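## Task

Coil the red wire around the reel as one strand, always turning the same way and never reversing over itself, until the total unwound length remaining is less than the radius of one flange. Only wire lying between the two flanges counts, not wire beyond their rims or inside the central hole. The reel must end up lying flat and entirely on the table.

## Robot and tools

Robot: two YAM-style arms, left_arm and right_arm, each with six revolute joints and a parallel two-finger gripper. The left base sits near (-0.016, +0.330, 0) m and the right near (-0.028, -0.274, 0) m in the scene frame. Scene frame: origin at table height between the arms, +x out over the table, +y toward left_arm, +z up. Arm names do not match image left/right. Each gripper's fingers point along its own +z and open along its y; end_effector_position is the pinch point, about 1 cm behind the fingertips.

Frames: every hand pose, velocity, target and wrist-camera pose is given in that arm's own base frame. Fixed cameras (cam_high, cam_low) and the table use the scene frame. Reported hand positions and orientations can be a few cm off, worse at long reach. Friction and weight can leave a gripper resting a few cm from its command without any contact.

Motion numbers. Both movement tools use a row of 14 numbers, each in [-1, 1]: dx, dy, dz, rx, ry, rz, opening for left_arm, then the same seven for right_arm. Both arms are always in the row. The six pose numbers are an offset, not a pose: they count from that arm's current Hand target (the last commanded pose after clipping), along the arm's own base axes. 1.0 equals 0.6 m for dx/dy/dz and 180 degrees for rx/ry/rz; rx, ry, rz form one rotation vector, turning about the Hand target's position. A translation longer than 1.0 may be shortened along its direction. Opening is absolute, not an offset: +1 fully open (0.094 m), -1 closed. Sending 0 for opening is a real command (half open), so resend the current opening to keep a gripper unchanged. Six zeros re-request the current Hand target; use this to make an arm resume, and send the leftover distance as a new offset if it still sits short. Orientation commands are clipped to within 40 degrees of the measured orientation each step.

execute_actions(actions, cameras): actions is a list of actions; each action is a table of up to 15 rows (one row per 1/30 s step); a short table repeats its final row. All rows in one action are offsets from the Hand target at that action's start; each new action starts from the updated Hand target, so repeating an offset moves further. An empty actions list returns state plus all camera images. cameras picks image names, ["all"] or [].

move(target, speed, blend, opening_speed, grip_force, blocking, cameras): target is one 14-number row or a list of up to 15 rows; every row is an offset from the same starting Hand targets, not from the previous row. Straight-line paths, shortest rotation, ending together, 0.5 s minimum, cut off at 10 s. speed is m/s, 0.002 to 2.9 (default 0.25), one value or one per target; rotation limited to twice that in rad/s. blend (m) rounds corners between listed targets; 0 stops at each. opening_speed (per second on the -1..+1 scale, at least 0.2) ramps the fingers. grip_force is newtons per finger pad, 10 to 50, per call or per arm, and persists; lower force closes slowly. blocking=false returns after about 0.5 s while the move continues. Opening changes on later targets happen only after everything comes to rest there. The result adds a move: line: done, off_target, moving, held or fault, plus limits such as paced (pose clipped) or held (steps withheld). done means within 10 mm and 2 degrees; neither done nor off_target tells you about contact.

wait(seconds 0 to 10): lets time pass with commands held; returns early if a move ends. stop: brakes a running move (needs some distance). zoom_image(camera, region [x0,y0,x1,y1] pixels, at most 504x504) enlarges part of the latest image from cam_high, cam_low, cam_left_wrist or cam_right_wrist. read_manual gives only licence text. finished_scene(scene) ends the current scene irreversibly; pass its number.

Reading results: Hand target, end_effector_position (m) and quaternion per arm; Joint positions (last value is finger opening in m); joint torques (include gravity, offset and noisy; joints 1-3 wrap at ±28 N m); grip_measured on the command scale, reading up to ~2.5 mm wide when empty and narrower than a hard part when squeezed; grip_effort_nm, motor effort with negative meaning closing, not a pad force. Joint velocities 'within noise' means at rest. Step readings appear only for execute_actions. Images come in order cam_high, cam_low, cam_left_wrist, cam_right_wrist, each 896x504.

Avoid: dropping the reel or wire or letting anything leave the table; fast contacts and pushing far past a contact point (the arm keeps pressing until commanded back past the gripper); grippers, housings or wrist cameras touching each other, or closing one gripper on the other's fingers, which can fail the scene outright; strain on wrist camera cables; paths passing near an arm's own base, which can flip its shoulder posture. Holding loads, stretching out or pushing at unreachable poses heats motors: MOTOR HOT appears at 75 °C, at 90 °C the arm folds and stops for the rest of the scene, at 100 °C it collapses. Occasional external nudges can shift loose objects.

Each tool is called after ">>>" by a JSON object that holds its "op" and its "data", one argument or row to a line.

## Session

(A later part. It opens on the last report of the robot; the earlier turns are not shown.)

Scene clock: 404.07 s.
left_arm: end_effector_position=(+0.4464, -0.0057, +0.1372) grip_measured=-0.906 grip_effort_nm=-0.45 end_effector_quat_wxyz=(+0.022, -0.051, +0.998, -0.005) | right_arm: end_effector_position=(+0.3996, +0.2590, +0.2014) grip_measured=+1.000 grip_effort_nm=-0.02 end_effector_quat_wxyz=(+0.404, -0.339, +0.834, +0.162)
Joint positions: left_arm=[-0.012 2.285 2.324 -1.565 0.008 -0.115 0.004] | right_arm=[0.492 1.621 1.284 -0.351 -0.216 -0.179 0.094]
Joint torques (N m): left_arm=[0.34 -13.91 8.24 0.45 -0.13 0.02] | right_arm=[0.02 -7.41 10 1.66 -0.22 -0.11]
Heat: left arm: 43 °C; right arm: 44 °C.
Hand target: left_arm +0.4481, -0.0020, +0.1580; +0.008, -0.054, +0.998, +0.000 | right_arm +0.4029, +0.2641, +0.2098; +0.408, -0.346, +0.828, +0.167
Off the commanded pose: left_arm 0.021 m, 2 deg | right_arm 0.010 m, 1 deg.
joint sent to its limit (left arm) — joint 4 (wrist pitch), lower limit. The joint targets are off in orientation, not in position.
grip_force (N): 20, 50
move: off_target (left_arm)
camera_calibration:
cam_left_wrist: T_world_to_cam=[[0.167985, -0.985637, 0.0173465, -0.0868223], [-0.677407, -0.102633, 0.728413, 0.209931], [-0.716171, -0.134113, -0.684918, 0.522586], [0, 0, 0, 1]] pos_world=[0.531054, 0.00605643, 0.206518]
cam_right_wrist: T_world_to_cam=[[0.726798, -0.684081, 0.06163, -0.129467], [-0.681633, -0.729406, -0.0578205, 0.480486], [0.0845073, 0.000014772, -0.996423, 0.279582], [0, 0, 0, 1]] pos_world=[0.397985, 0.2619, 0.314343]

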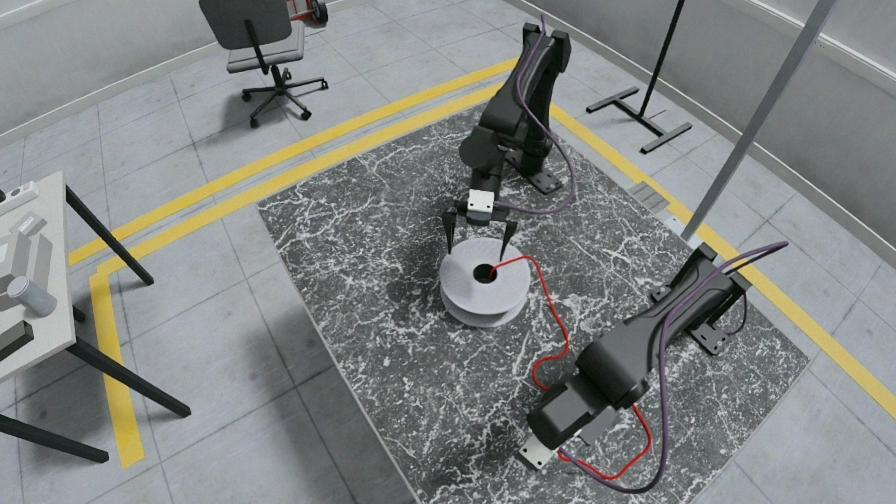

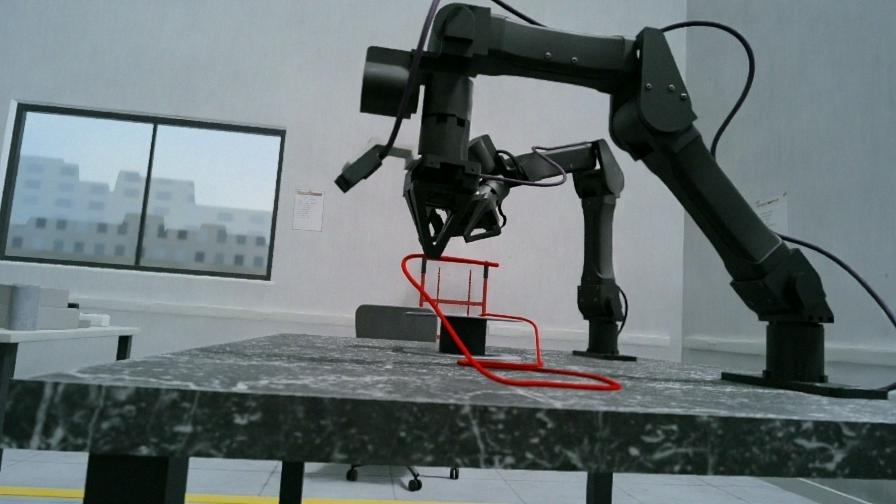

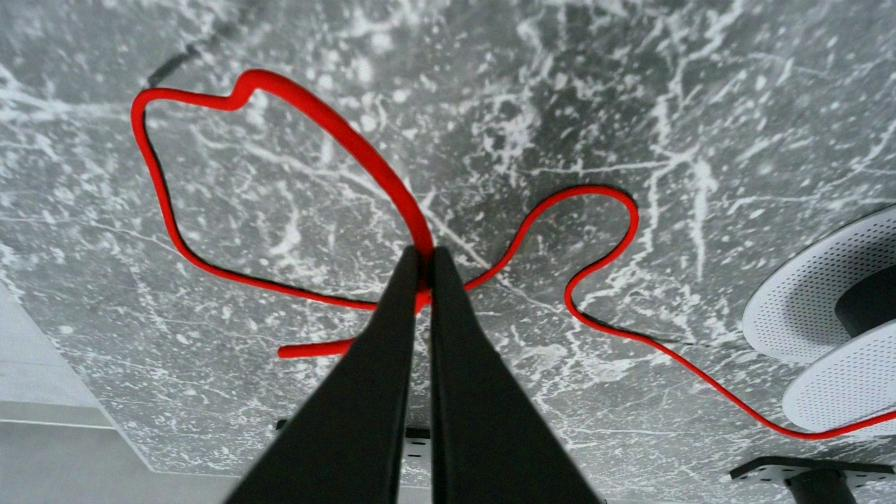

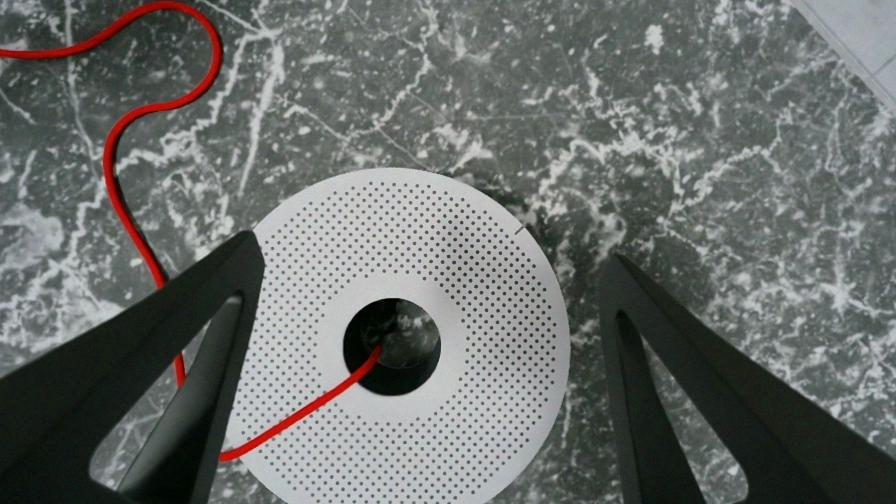

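>>> {"op": "move", "data": {
  "target": [
    [0.0, 0.0, -0.235, 0.0, 0.0, 0, -1, 0, 0, 0, 0, 0, 0, 1]
  ],
  "speed": 0.12,
  "cameras": ["cam_left_wrist", "cam_low"]
}}

Scene clock: 416.50 s.
left_arm: end_effector_position=(+0.4518, -0.0057, +0.0297) grip_measured=-0.906 grip_effort_nm=-0.45 end_effector_quat_wxyz=(+0.020, -0.051, +0.998, -0.005) | right_arm: end_effector_position=(+0.3996, +0.2590, +0.2014) grip_measured=+1.000 grip_effort_nm=-0.02 end_effector_quat_wxyz=(+0.404, -0.339, +0.834, +0.162)
Joint positions: left_arm=[-0.012 2.282 1.889 -1.136 0.008 -0.115 0.004] | right_arm=[0.492 1.621 1.284 -0.351 -0.216 -0.179 0.094]
Joint torques (N m): left_arm=[0.36 -10.26 4.81 0.7 -0.14 0.04] | right_arm=[-0.06 -7.27 10.06 1.63 -0.2 -0.08]
Heat: left arm: 42 °C; right arm: 44 °C.
Hand target: left_arm +0.4481, -0.0019, +0.0170; +0.008, -0.054, +0.998, +0.000 | right_arm +0.4029, +0.2641, +0.2098; +0.408, -0.346, +0.828, +0.167
Off the commanded pose: left_arm 0.014 m, 2 deg | right_arm 0.010 m, 1 deg.
grip_force (N): 20, 50
move: off_target (left_arm)
camera_calibration:
cam_left_wrist: T_world_to_cam=[[0.16804, -0.985638, 0.0167641, -0.0859626], [-0.674855, -0.102626, 0.730779, 0.290622], [-0.718563, -0.134114, -0.682408, 0.453786], [0, 0, 0, 1]] pos_world=[0.536647, 0.00595643, 0.0987274]
Images, in order (width x height): cam_low 896x504, cam_left_wrist 896x504.

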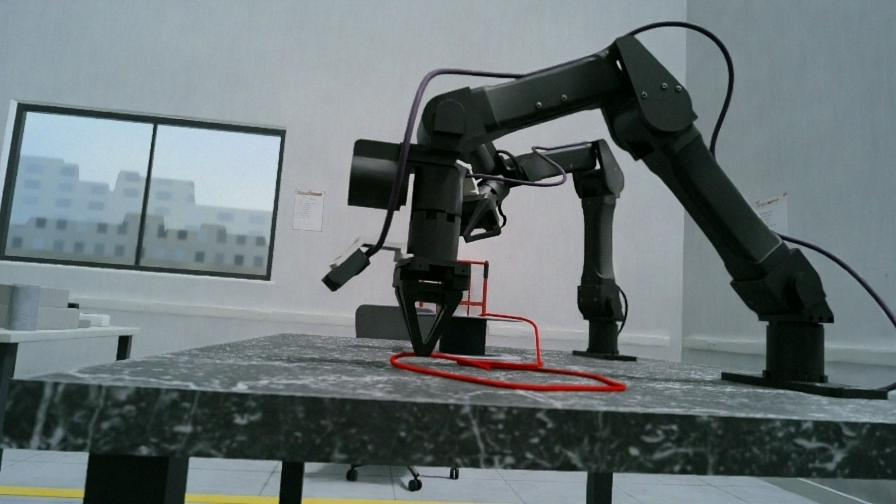

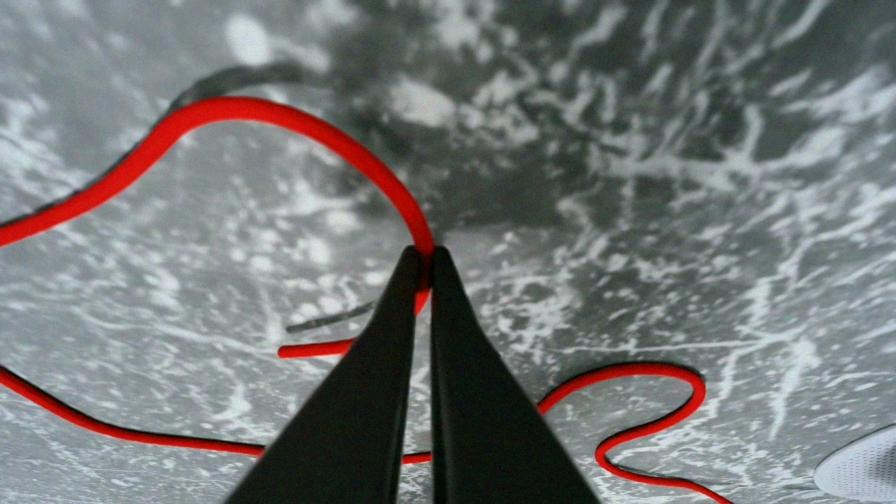

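>>> {"op": "move", "data": {
  "target": [
    [0.0, 0.0, -0.02, 0.0, 0.0, 0, -1, 0, 0, 0, 0, 0, 0, 1],
    [0.0, 0.0, -0.02, 0.0, 0.0, 0, -0.3, 0, 0, 0, 0, 0, 0, 1]
  ],
  "speed": 0.08,
  "opening_speed": 0.5,
  "cameras": ["cam_left_wrist", "cam_low"]
}}

Scene clock: 422.97 s.
left_arm: end_effector_position=(+0.4533, -0.0057, +0.0201) grip_measured=-0.302 grip_effort_nm=0.14 end_effector_quat_wxyz=(+0.024, -0.051, +0.998, -0.005) | right_arm: end_effector_position=(+0.3996, +0.2590, +0.2014) grip_measured=+1.000 grip_effort_nm=-0.01 end_effector_quat_wxyz=(+0.404, -0.339, +0.834, +0.162)
Joint positions: left_arm=[-0.012 2.289 1.861 -1.095 0.008 -0.115 0.033] | right_arm=[0.492 1.621 1.284 -0.351 -0.216 -0.179 0.094]
Joint torques (N m): left_arm=[0.34 -10.04 4.59 0.72 -0.14 0.03] | right_arm=[-0.08 -7.34 10 1.66 -0.19 -0.12]
Heat: left arm: 41 °C; right arm: 44 °C.
Hand target: left_arm +0.4480, -0.0019, +0.0050; +0.008, -0.054, +0.998, +0.000 | right_arm +0.4029, +0.2641, +0.2098; +0.408, -0.346, +0.828, +0.167
Off the commanded pose: left_arm 0.016 m, 2 deg | right_arm 0.010 m, 1 deg.
grip_force (N): 20, 50
move: off_target (left_arm); target 2's new opening was sent with left_arm's hand 0.016 m and 2 deg from that target
camera_calibration:
cam_left_wrist: T_world_to_cam=[[0.167937, -0.985633, 0.0179969, -0.0860355], [-0.679598, -0.10253, 0.726384, 0.300913], [-0.714103, -0.134218, -0.687053, 0.446311], [0, 0, 0, 1]] pos_world=[0.537661, 0.00595609, 0.0896094]
Images, in order (width x height): cam_low 896x504, cam_left_wrist 896x504.

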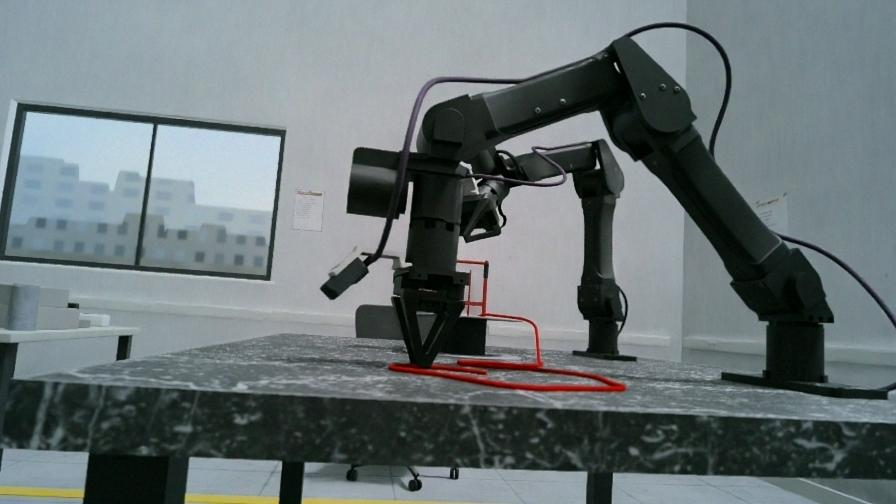

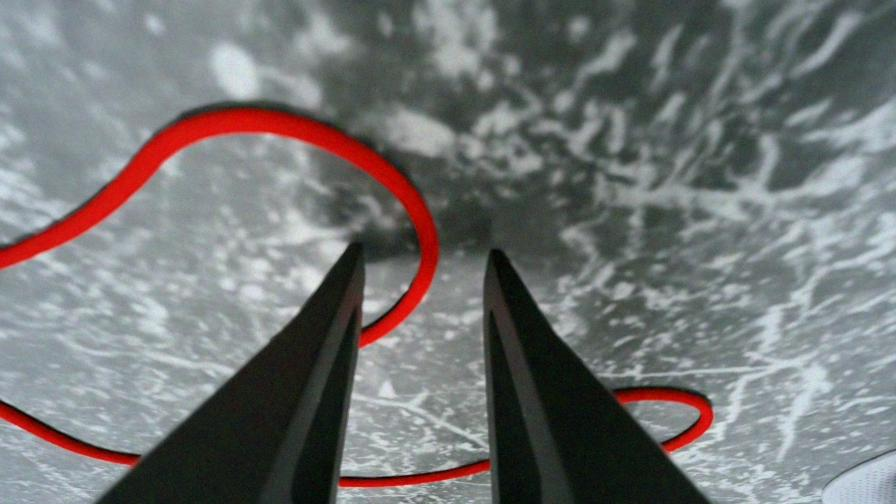

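>>> {"op": "move", "data": {
  "target": [0.0, 0.0, 0.22, 0, 0, 0, -0.3, -0.0755, -0.0398, -0.083, -0.2058, 0.2058, 0, 1],
  "speed": 0.2,
  "cameras": ["cam_high", "cam_right_wrist", "cam_left_wrist"]
}}

Scene clock: 851.93 s.
left_arm: end_effector_position=(+0.4449, -0.0056, +0.1331) grip_measured=-0.302 grip_effort_nm=0.15 end_effector_quat_wxyz=(+0.015, -0.051, +0.999, -0.005) | right_arm: end_effector_position=(+0.3583, +0.2390, +0.1620) grip_measured=+1.000 grip_effort_nm=-0.02 end_effector_quat_wxyz=(+0.041, -0.387, +0.921, +0.009)
Joint positions: left_arm=[-0.012 2.29 2.315 -1.565 0.008 -0.115 0.033] | right_arm=[0.585 2.17 2.231 -1.548 -0.002 -0.21 0.094]
Joint torques (N m): left_arm=[0.35 -10.78 8.58 0.44 -0.15 0.02] | right_arm=[0.38 -11.04 7.2 0.23 0.05 0.12]
Heat: left arm: 38 °C; right arm: 44 °C.
Hand target: left_arm +0.4481, -0.0020, +0.1369; +0.008, -0.054, +0.998, +0.000 | right_arm +0.3576, +0.2402, +0.1598; -0.001, -0.386, +0.923, -0.001
Off the commanded pose: left_arm 0.006 m, 1 deg | right_arm 0.003 m, 5 deg.
joint sent to its limit (left arm) — joint 4 (wrist pitch), lower limit. The joint targets still meet the commanded pose.
joint sent to its limit (right arm) — joint 4 (wrist pitch), lower limit. The joint targets are off in orientation, not in position.
grip_force (N): 20, 50
move: off_target (right_arm)
camera_calibration:
cam_left_wrist: T_world_to_cam=[[0.168194, -0.98564, 0.014972, -0.0862577], [-0.667609, -0.102722, 0.737391, 0.206335], [-0.725265, -0.13402, -0.6753, 0.521418], [0, 0, 0, 1]] pos_world=[0.530425, 0.00605673, 0.201255]
cam_right_wrist: T_world_to_cam=[[0.762364, -0.646747, 0.022782, -0.12616], [-0.480919, -0.542632, 0.68867, 0.197968], [-0.433033, -0.535974, -0.724717, 0.513448], [0, 0, 0, 1]] pos_world=[0.413727, 0.301025, 0.238643]
Images, in order (width x height): cam_high 896x504, cam_left_wrist 896x504, cam_right_wrist 896x504.

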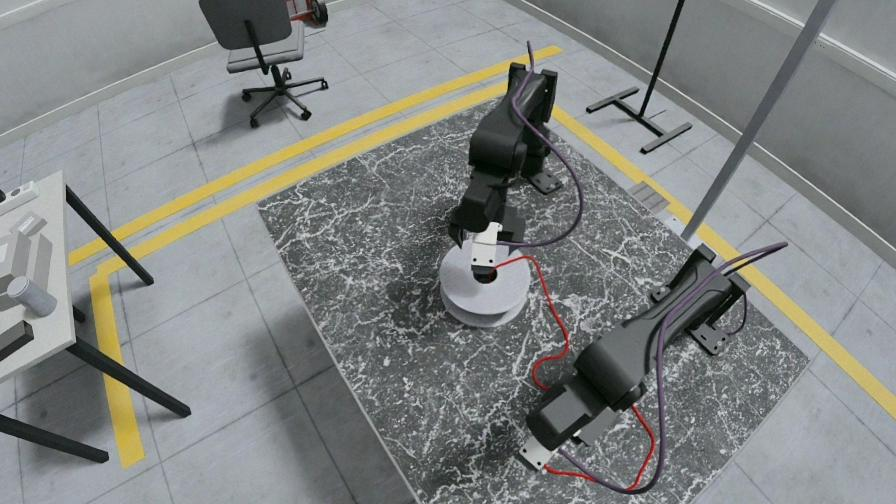

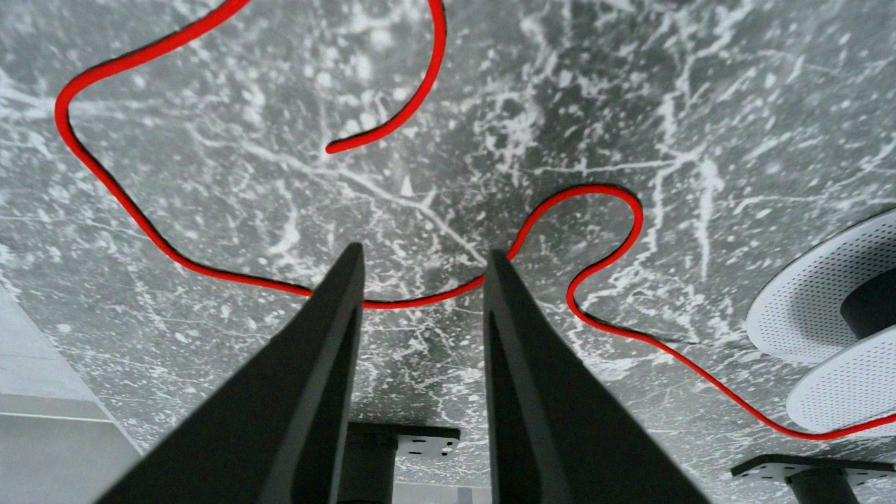

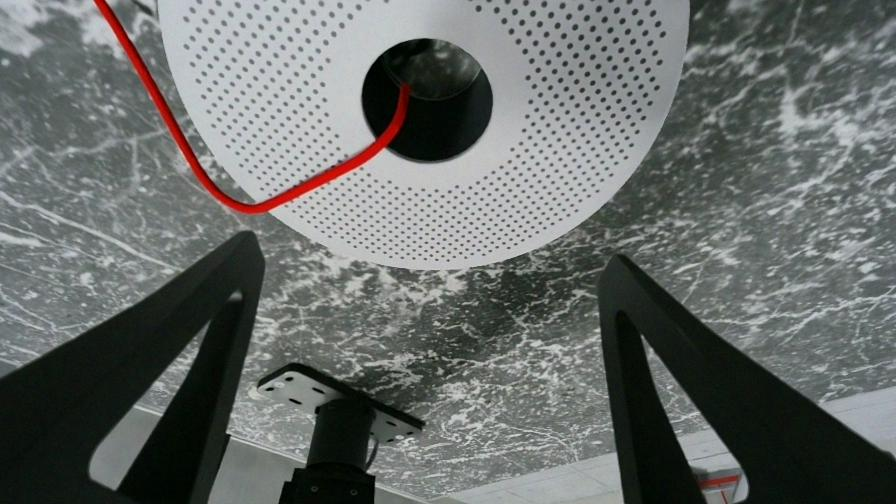

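>>> {"op": "move", "data": {
  "target": [-0.3255, -0.317, -0.045, 0, 0, 0.349, -0.3, 0, 0, 0, 0, 0, 0, 1],
  "speed": 0.2,
  "cameras": ["cam_high", "cam_low", "cam_left_wrist"]
}}

Scene clock: 881.07 s.
left_arm: end_effector_position=(+0.2574, -0.1972, +0.1077) grip_measured=-0.302 grip_effort_nm=0.14 end_effector_quat_wxyz=(-0.002, -0.565, +0.825, +0.002) | right_arm: end_effector_position=(+0.3569, +0.2368, +0.1618) grip_measured=+1.000 grip_effort_nm=-0.02 end_effector_quat_wxyz=(+0.037, -0.387, +0.921, +0.005)
Joint positions: left_arm=[-0.655 1.777 1.462 -1.261 0.003 -1.855 0.033] | right_arm=[0.585 2.17 2.231 -1.557 0.003 -0.21 0.094]
Joint torques (N m): left_arm=[-0.62 -9.65 4.31 0.43 -0.25 -0.13] | right_arm=[0.35 -10.97 7.16 0.33 0.01 0.09]
Heat: left arm: 38 °C; right arm: 43 °C.
Hand target: left_arm +0.2528, -0.1922, +0.1100; +0.007, -0.567, +0.824, +0.004 | right_arm +0.3575, +0.2402, +0.1598; -0.001, -0.386, +0.923, -0.001
Off the commanded pose: left_arm 0.007 m, 1 deg | right_arm 0.004 m, 4 deg.
joint sent to its limit (right arm) — joint 4 (wrist pitch), lower limit. The joint targets are off in orientation, not in position.
grip_force (N): 20, 50
move: off_target (right_arm)
camera_calibration:
cam_left_wrist: T_world_to_cam=[[0.953955, -0.299932, -0.00319739, -0.308312], [-0.193335, -0.622994, 0.757958, -0.146682], [-0.229328, -0.72244, -0.652296, 0.0965275], [0, 0, 0, 1]] pos_world=[0.287894, -0.114119, 0.173157]
Images, in order (width x height): cam_high 896x504, cam_low 896x504, cam_left_wrist 896x504.

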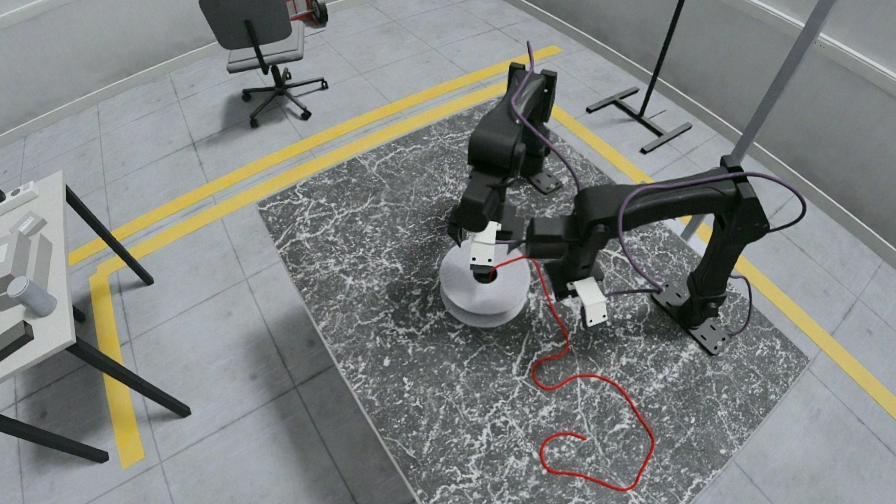

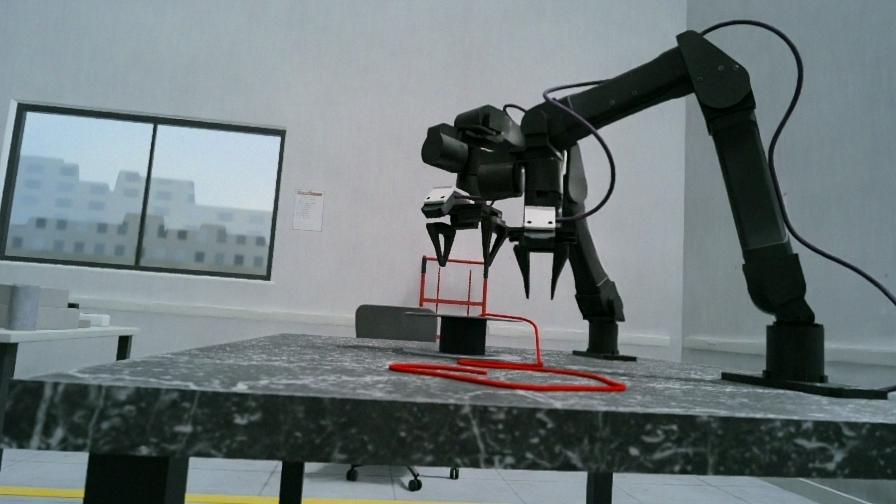

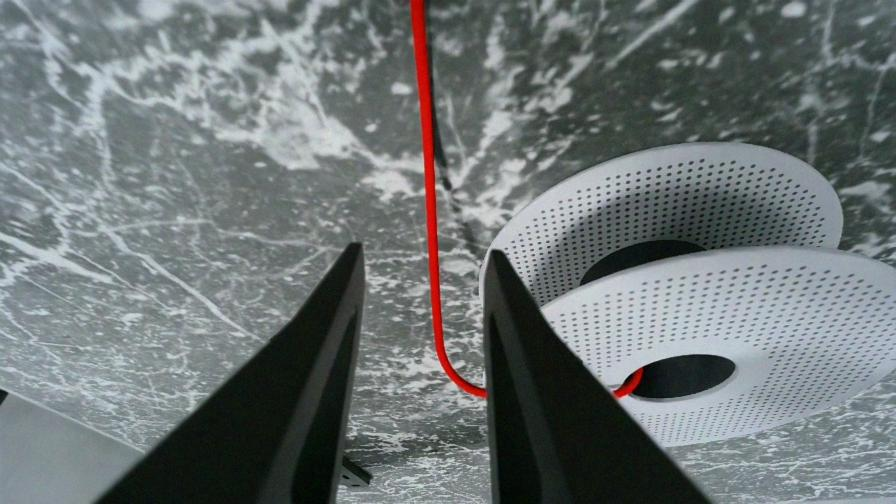

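>>> {"op": "move", "data": {
  "target": [0.0, 0.0, -0.0917, 0, 0, 0, -0.3, 0, 0, 0, 0, 0, 0, 1],
  "speed": 0.12,
  "cameras": ["cam_low", "cam_left_wrist"]
}}

Scene clock: 890.93 s.
left_arm: end_effector_position=(+0.2573, -0.1971, +0.0638) grip_measured=-0.302 grip_effort_nm=0.14 end_effector_quat_wxyz=(+0.003, -0.565, +0.825, -0.014) | right_arm: end_effector_position=(+0.3570, +0.2361, +0.1618) grip_measured=+1.000 grip_effort_nm=-0.02 end_effector_quat_wxyz=(+0.037, -0.387, +0.921, +0.004)
Joint positions: left_arm=[-0.655 1.773 1.281 -1.051 0.003 -1.856 0.033] | right_arm=[0.585 2.17 2.231 -1.558 0.007 -0.21 0.094]
Joint torques (N m): left_arm=[-0.61 -6.71 4.55 0.58 -0.26 -0.08] | right_arm=[0.29 -10.97 7.1 0.31 -0.04 0.08]
Heat: left arm: 39 °C; right arm: 42 °C.
Hand target: left_arm +0.2528, -0.1921, +0.0550; +0.007, -0.567, +0.824, +0.004 | right_arm +0.3576, +0.2402, +0.1598; -0.001, -0.386, +0.923, -0.001
Off the commanded pose: left_arm 0.011 m, 2 deg | right_arm 0.005 m, 4 deg.
joint sent to its limit (right arm) — joint 4 (wrist pitch), lower limit. The joint targets are off in orientation, not in position.
grip_force (N): 20, 50
move: off_target (left_arm, right_arm)
camera_calibration:
cam_left_wrist: T_world_to_cam=[[0.953978, -0.29867, 0.0268713, -0.310011], [-0.211989, -0.608297, 0.764876, -0.106128], [-0.2121, -0.735372, -0.643616, 0.0603595], [0, 0, 0, 1]] pos_world=[0.286048, -0.112762, 0.128354]
Images, in order (width x height): cam_low 896x504, cam_left_wrist 896x504.

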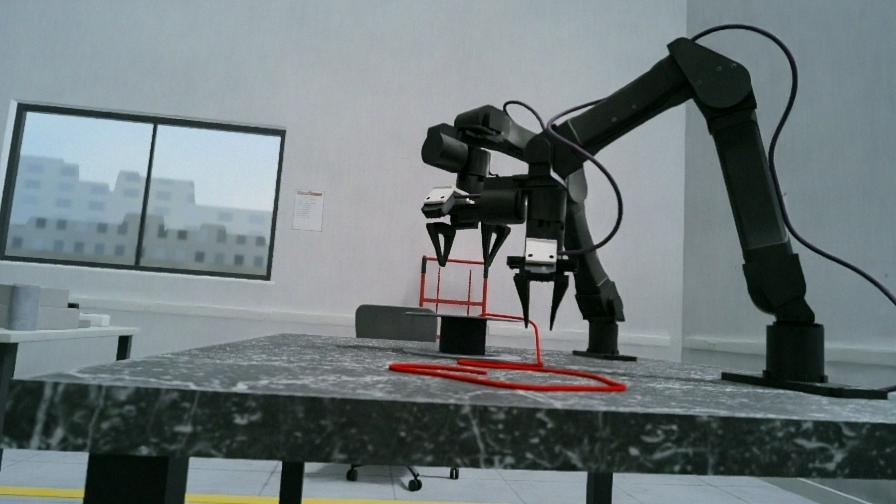

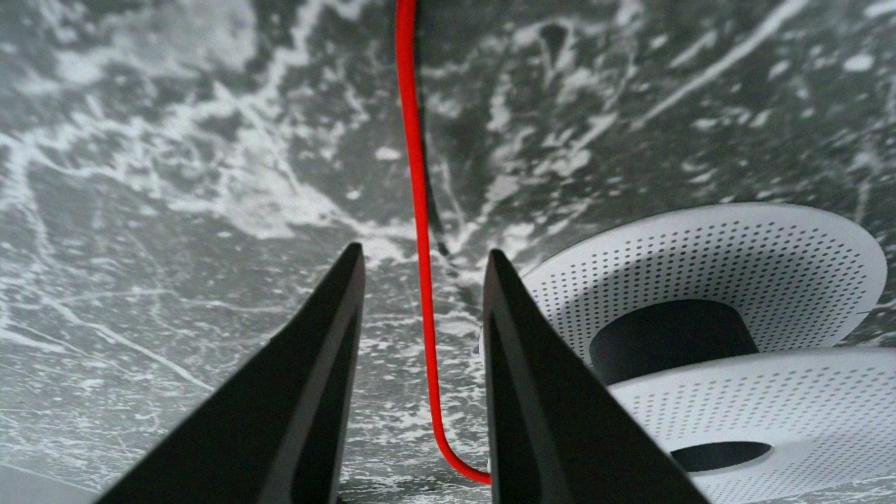

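>>> {"op": "move", "data": {
  "target": [0.0, 0.0, -0.055, 0, 0, 0, -0.3, 0, 0, 0, 0, 0, 0, 1],
  "speed": 0.1,
  "cameras": ["cam_low", "cam_left_wrist"]
}}

Scene clock: 896.70 s.
left_arm: end_effector_position=(+0.2585, -0.1980, +0.0307) grip_measured=-0.302 grip_effort_nm=0.14 end_effector_quat_wxyz=(+0.003, -0.565, +0.825, -0.015) | right_arm: end_effector_position=(+0.3570, +0.2361, +0.1618) grip_measured=+1.000 grip_effort_nm=-0.02 end_effector_quat_wxyz=(+0.037, -0.387, +0.922, +0.004)
Joint positions: left_arm=[-0.655 1.816 1.195 -0.92 0.003 -1.856 0.033] | right_arm=[0.585 2.17 2.231 -1.558 0.007 -0.21 0.094]
Joint torques (N m): left_arm=[-0.66 -6.87 4.36 0.54 -0.26 -0.07] | right_arm=[0.5 -10.8 7.02 0.34 -0.01 0.12]
Heat: left arm: 38 °C; right arm: 42 °C.
Hand target: left_arm +0.2528, -0.1922, +0.0219; +0.007, -0.567, +0.824, +0.004 | right_arm +0.3576, +0.2402, +0.1598; -0.001, -0.386, +0.923, -0.001
Off the commanded pose: left_arm 0.012 m, 2 deg | right_arm 0.005 m, 4 deg.
joint sent to its limit (right arm) — joint 4 (wrist pitch), lower limit. The joint targets are off in orientation, not in position.
grip_force (N): 20, 50
move: off_target (left_arm, right_arm)
camera_calibration:
cam_left_wrist: T_world_to_cam=[[0.954041, -0.298229, 0.0294028, -0.310524], [-0.213376, -0.607133, 0.765415, -0.0804543], [-0.210417, -0.736512, -0.642865, 0.0378651], [0, 0, 0, 1]] pos_world=[0.287054, -0.113566, 0.0950533]
Images, in order (width x height): cam_low 896x504, cam_left_wrist 896x504.

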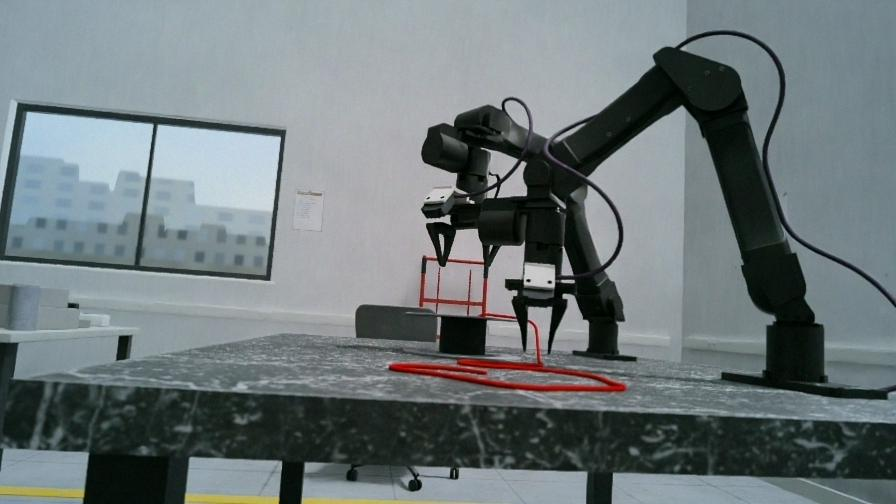

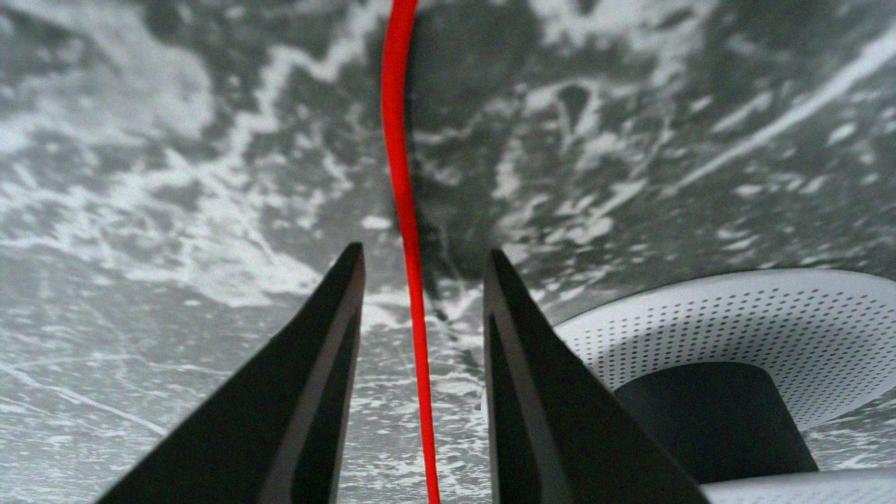

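>>> {"op": "move", "data": {
  "target": [
    [0.0, 0.0, -0.02, 0, 0, 0, -0.3, 0, 0, 0, 0, 0, 0, 1],
    [0.0, 0.0, -0.02, 0, 0, 0, -1, 0, 0, 0, 0, 0, 0, 1]
  ],
  "speed": 0.1,
  "cameras": ["cam_low", "cam_left_wrist"]
}}

Scene clock: 904.57 s.
left_arm: end_effector_position=(+0.2595, -0.1987, +0.0198) grip_measured=-0.985 grip_effort_nm=-0.44 end_effector_quat_wxyz=(+0.004, -0.565, +0.825, -0.017) | right_arm: end_effector_position=(+0.3570, +0.2361, +0.1618) grip_measured=+1.000 grip_effort_nm=-0.02 end_effector_quat_wxyz=(+0.037, -0.387, +0.922, +0.004)
Joint positions: left_arm=[-0.655 1.833 1.17 -0.873 0.003 -1.856 0.001] | right_arm=[0.585 2.17 2.231 -1.558 0.007 -0.21 0.094]
Joint torques (N m): left_arm=[-0.65 -6.72 4.15 0.53 -0.26 -0.07] | right_arm=[0.42 -10.76 7.04 0.34 -0.02 0.11]
Heat: left arm: 38 °C; right arm: 42 °C.
Hand target: left_arm +0.2528, -0.1922, +0.0099; +0.007, -0.567, +0.824, +0.004 | right_arm +0.3576, +0.2402, +0.1598; -0.001, -0.386, +0.923, -0.001
Off the commanded pose: left_arm 0.014 m, 2 deg | right_arm 0.005 m, 4 deg.
joint sent to its limit (right arm) — joint 4 (wrist pitch), lower limit. The joint targets are off in orientation, not in position.
grip_force (N): 20, 50
move: off_target (left_arm, right_arm); target 2's new opening was sent with left_arm's hand 0.014 m and 2 deg from that target
camera_calibration:
cam_left_wrist: T_world_to_cam=[[0.953936, -0.298157, 0.0333031, -0.311315], [-0.215896, -0.605155, 0.766275, -0.0713121], [-0.208317, -0.738167, -0.64165, 0.0296746], [0, 0, 0, 1]] pos_world=[0.28776, -0.114071, 0.0840531]
Images, in order (width x height): cam_low 896x504, cam_left_wrist 896x504.

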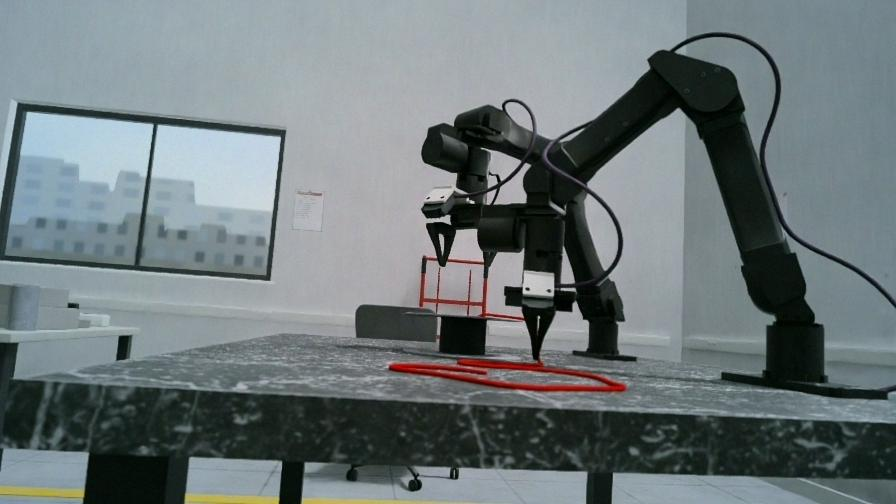

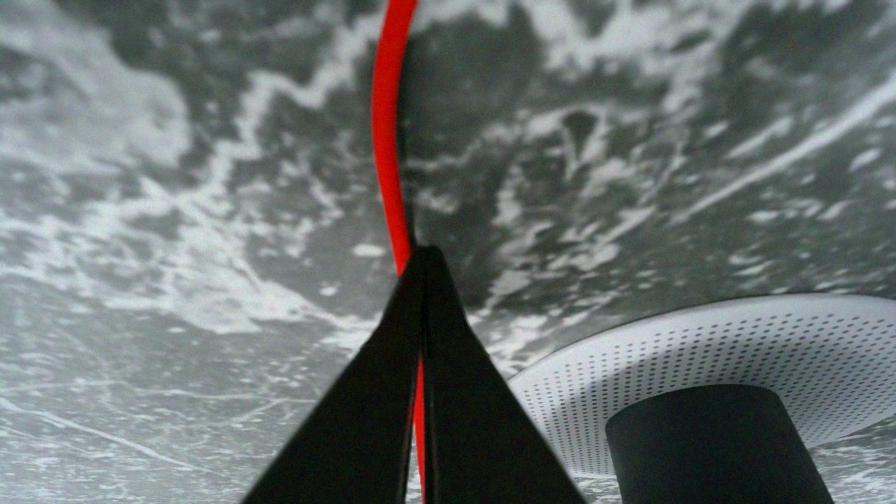

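>>> {"op": "move", "data": {
  "target": [
    [0, 0, 0.002, 0, 0, 0, -0.4, 0, 0, 0, 0, 0, 0, 1],
    [-0.006, 0.006, -0.022, 0, 0, 0, -0.4, 0, 0, 0, 0, 0, 0, 1]
  ],
  "speed": 0.08,
  "cameras": ["cam_low", "cam_left_wrist"]
}}

Scene clock: 910.13 s.
left_arm: end_effector_position=(+0.2558, -0.1960, +0.0124) grip_measured=-0.402 grip_effort_nm=0.14 end_effector_quat_wxyz=(+0.003, -0.565, +0.825, -0.015) | right_arm: end_effector_position=(+0.3570, +0.2361, +0.1618) grip_measured=+1.000 grip_effort_nm=-0.02 end_effector_quat_wxyz=(+0.037, -0.387, +0.922, +0.004)
Joint positions: left_arm=[-0.655 1.833 1.138 -0.846 0.003 -1.857 0.028] | right_arm=[0.585 2.17 2.231 -1.558 0.007 -0.21 0.094]
Joint torques (N m): left_arm=[-0.49 -6.27 2.54 0.85 -0.26 -0.06] | right_arm=[0.47 -10.92 6.98 0.37 -0.04 0.11]
Heat: left arm: 38 °C; right arm: 42 °C.
Hand target: left_arm +0.2491, -0.1885, -0.0033; +0.007, -0.567, +0.824, +0.005 | right_arm +0.3576, +0.2402, +0.1598; -0.001, -0.386, +0.923, -0.001
Off the commanded pose: left_arm 0.019 m, 2 deg | right_arm 0.005 m, 4 deg.
joint sent to its limit (right arm) — joint 4 (wrist pitch), lower limit. The joint targets are off in orientation, not in position.
grip_force (N): 20, 50
move: off_target (left_arm, right_arm)
camera_calibration:
cam_left_wrist: T_world_to_cam=[[0.954169, -0.297857, 0.0290358, -0.306754], [-0.2129, -0.607407, 0.765331, -0.0659845], [-0.210322, -0.736436, -0.642982, 0.0271337], [0, 0, 0, 1]] pos_world=[0.284354, -0.111466, 0.0768533]
Images, in order (width x height): cam_low 896x504, cam_left_wrist 896x504.

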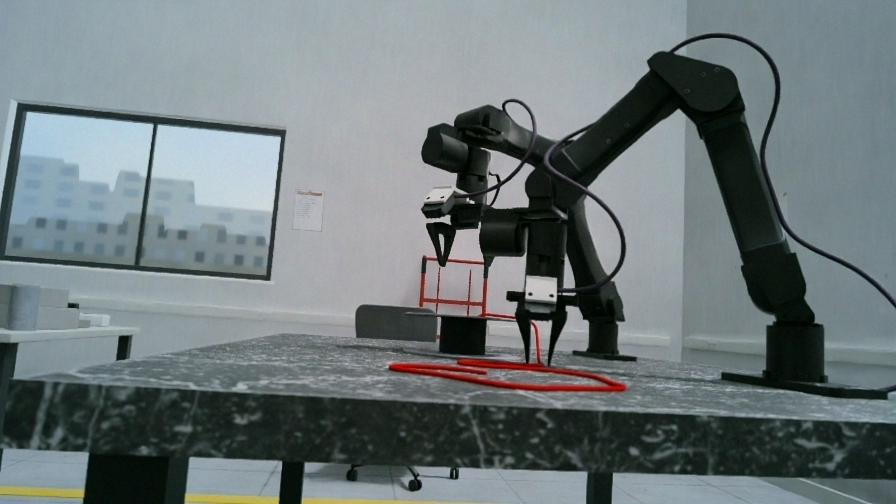

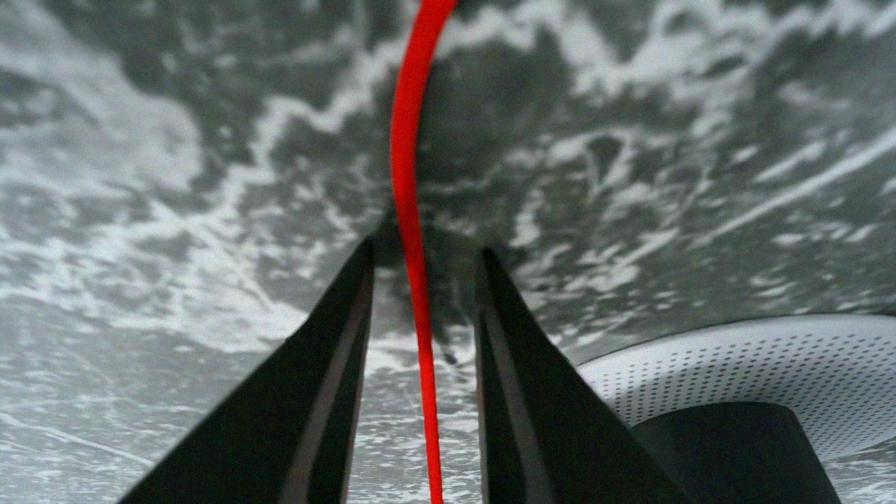

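>>> {"op": "move", "data": {
  "target": [
    [0.0, 0.0, 0.008, 0, 0, 0, -1, 0, 0, 0, 0, 0, 0, 1]
  ],
  "speed": 0.1,
  "cameras": ["cam_low", "cam_left_wrist"]
}}

Scene clock: 916.30 s.
left_arm: end_effector_position=(+0.2539, -0.1944, +0.0123) grip_measured=-0.905 grip_effort_nm=-0.42 end_effector_quat_wxyz=(+0.002, -0.565, +0.825, -0.010) | right_arm: end_effector_position=(+0.3570, +0.2361, +0.1618) grip_measured=+1.000 grip_effort_nm=-0.02 end_effector_quat_wxyz=(+0.037, -0.387, +0.922, +0.004)
Joint positions: left_arm=[-0.655 1.833 1.138 -0.856 0.003 -1.857 0.004] | right_arm=[0.585 2.17 2.231 -1.558 0.007 -0.21 0.094]
Joint torques (N m): left_arm=[-0.46 -6.8 3.33 0.75 -0.25 -0.06] | right_arm=[0.44 -10.99 7.04 0.3 -0.01 0.09]
Heat: left arm: 38 °C; right arm: 42 °C.
Hand target: left_arm +0.2491, -0.1885, +0.0015; +0.007, -0.567, +0.824, +0.005 | right_arm +0.3576, +0.2402, +0.1598; -0.001, -0.386, +0.923, -0.001
Off the commanded pose: left_arm 0.013 m, 2 deg | right_arm 0.005 m, 4 deg.
joint sent to its limit (right arm) — joint 4 (wrist pitch), lower limit. The joint targets are off in orientation, not in position.
grip_force (N): 20, 50
move: off_target (left_arm, right_arm)
camera_calibration:
cam_left_wrist: T_world_to_cam=[[0.954361, -0.298004, 0.0197219, -0.304335], [-0.206879, -0.612018, 0.763306, -0.0678411], [-0.215398, -0.732549, -0.645736, 0.0298399], [0, 0, 0, 1]] pos_world=[0.282838, -0.110354, 0.0770543]
Images, in order (width x height): cam_low 896x504, cam_left_wrist 896x504.

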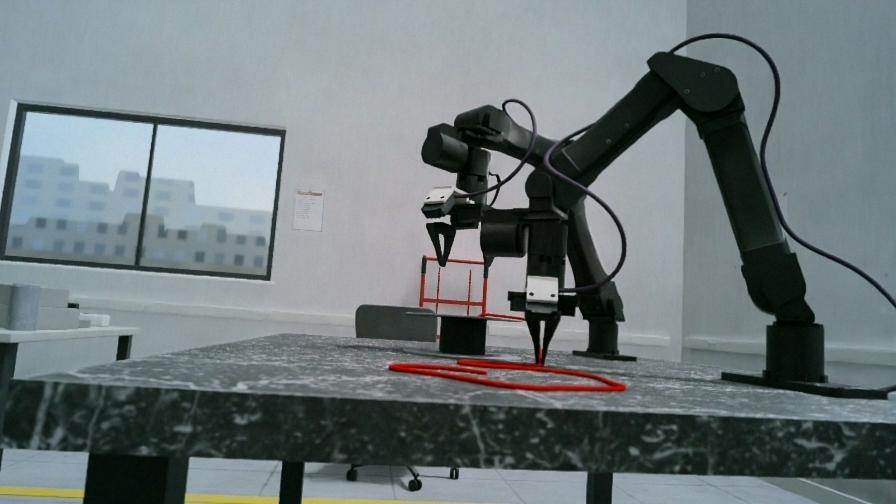

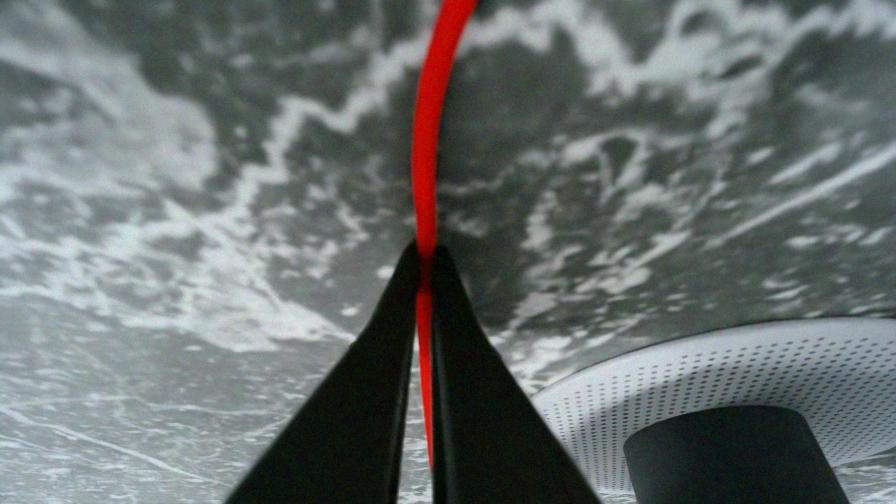

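>>> {"op": "move", "data": {
  "target": [0, 0, 0, 0, 0, 0, -1, 0.0, 0.001, -0.035, 0, 0, -0.694, -1],
  "speed": 0.3,
  "cameras": ["cam_high", "cam_right_wrist"]
}}

Scene clock: 953.00 s.
left_arm: end_effector_position=(+0.2539, -0.1944, +0.0123) grip_measured=-0.906 grip_effort_nm=-0.45 end_effector_quat_wxyz=(+0.002, -0.565, +0.825, -0.010) | right_arm: end_effector_position=(+0.3552, +0.2414, +0.1453) grip_measured=-0.994 grip_effort_nm=-0.36 end_effector_quat_wxyz=(+0.002, +0.629, +0.777, +0.017)
Joint positions: left_arm=[-0.655 1.833 1.138 -0.856 0.003 -1.857 0.004] | right_arm=[0.592 2.21 2.231 -1.558 -0.006 1.953 0]
Joint torques (N m): left_arm=[-0.47 -6.82 3.37 0.74 -0.26 -0.05] | right_arm=[-0.38 -10.63 6.6 0.26 0.03 0.25]
Heat: left arm: 37 °C; right arm: 42 °C.
Hand target: left_arm +0.2491, -0.1885, +0.0015; +0.007, -0.567, +0.824, +0.005 | right_arm +0.3576, +0.2407, +0.1388; -0.001, +0.640, +0.768, +0.001
Off the commanded pose: left_arm 0.013 m, 2 deg | right_arm 0.007 m, 2 deg.
joint sent to its limit (right arm) — joint 4 (wrist pitch), lower limit. The joint targets still meet the commanded pose.
grip_force (N): 20, 50
move: off_target (left_arm)
camera_calibration:
cam_right_wrist: T_world_to_cam=[[-0.959907, -0.278828, -0.0288566, 0.408572], [-0.203278, 0.621516, 0.756569, -0.18029], [-0.193018, 0.732102, -0.653277, 0.0995058], [0, 0, 0, 1]] pos_world=[0.374749, 0.153126, 0.213196]
Images, in order (width x height): cam_high 896x504, cam_right_wrist 896x504.

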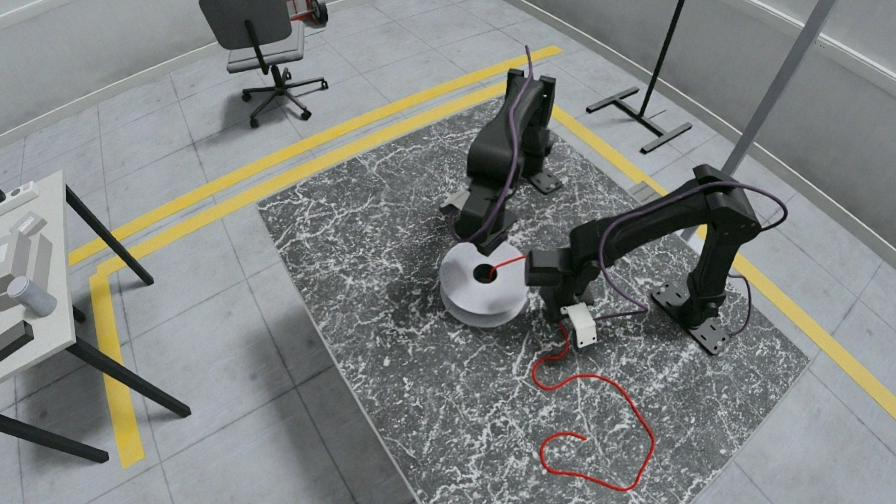

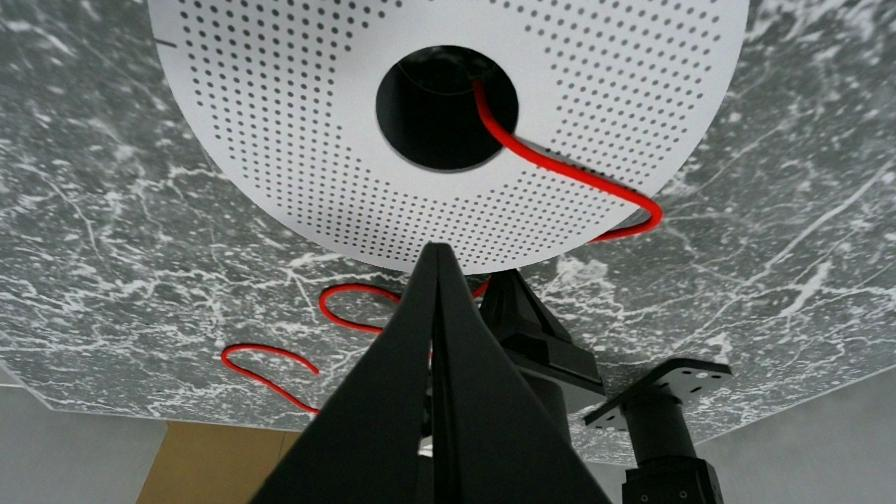

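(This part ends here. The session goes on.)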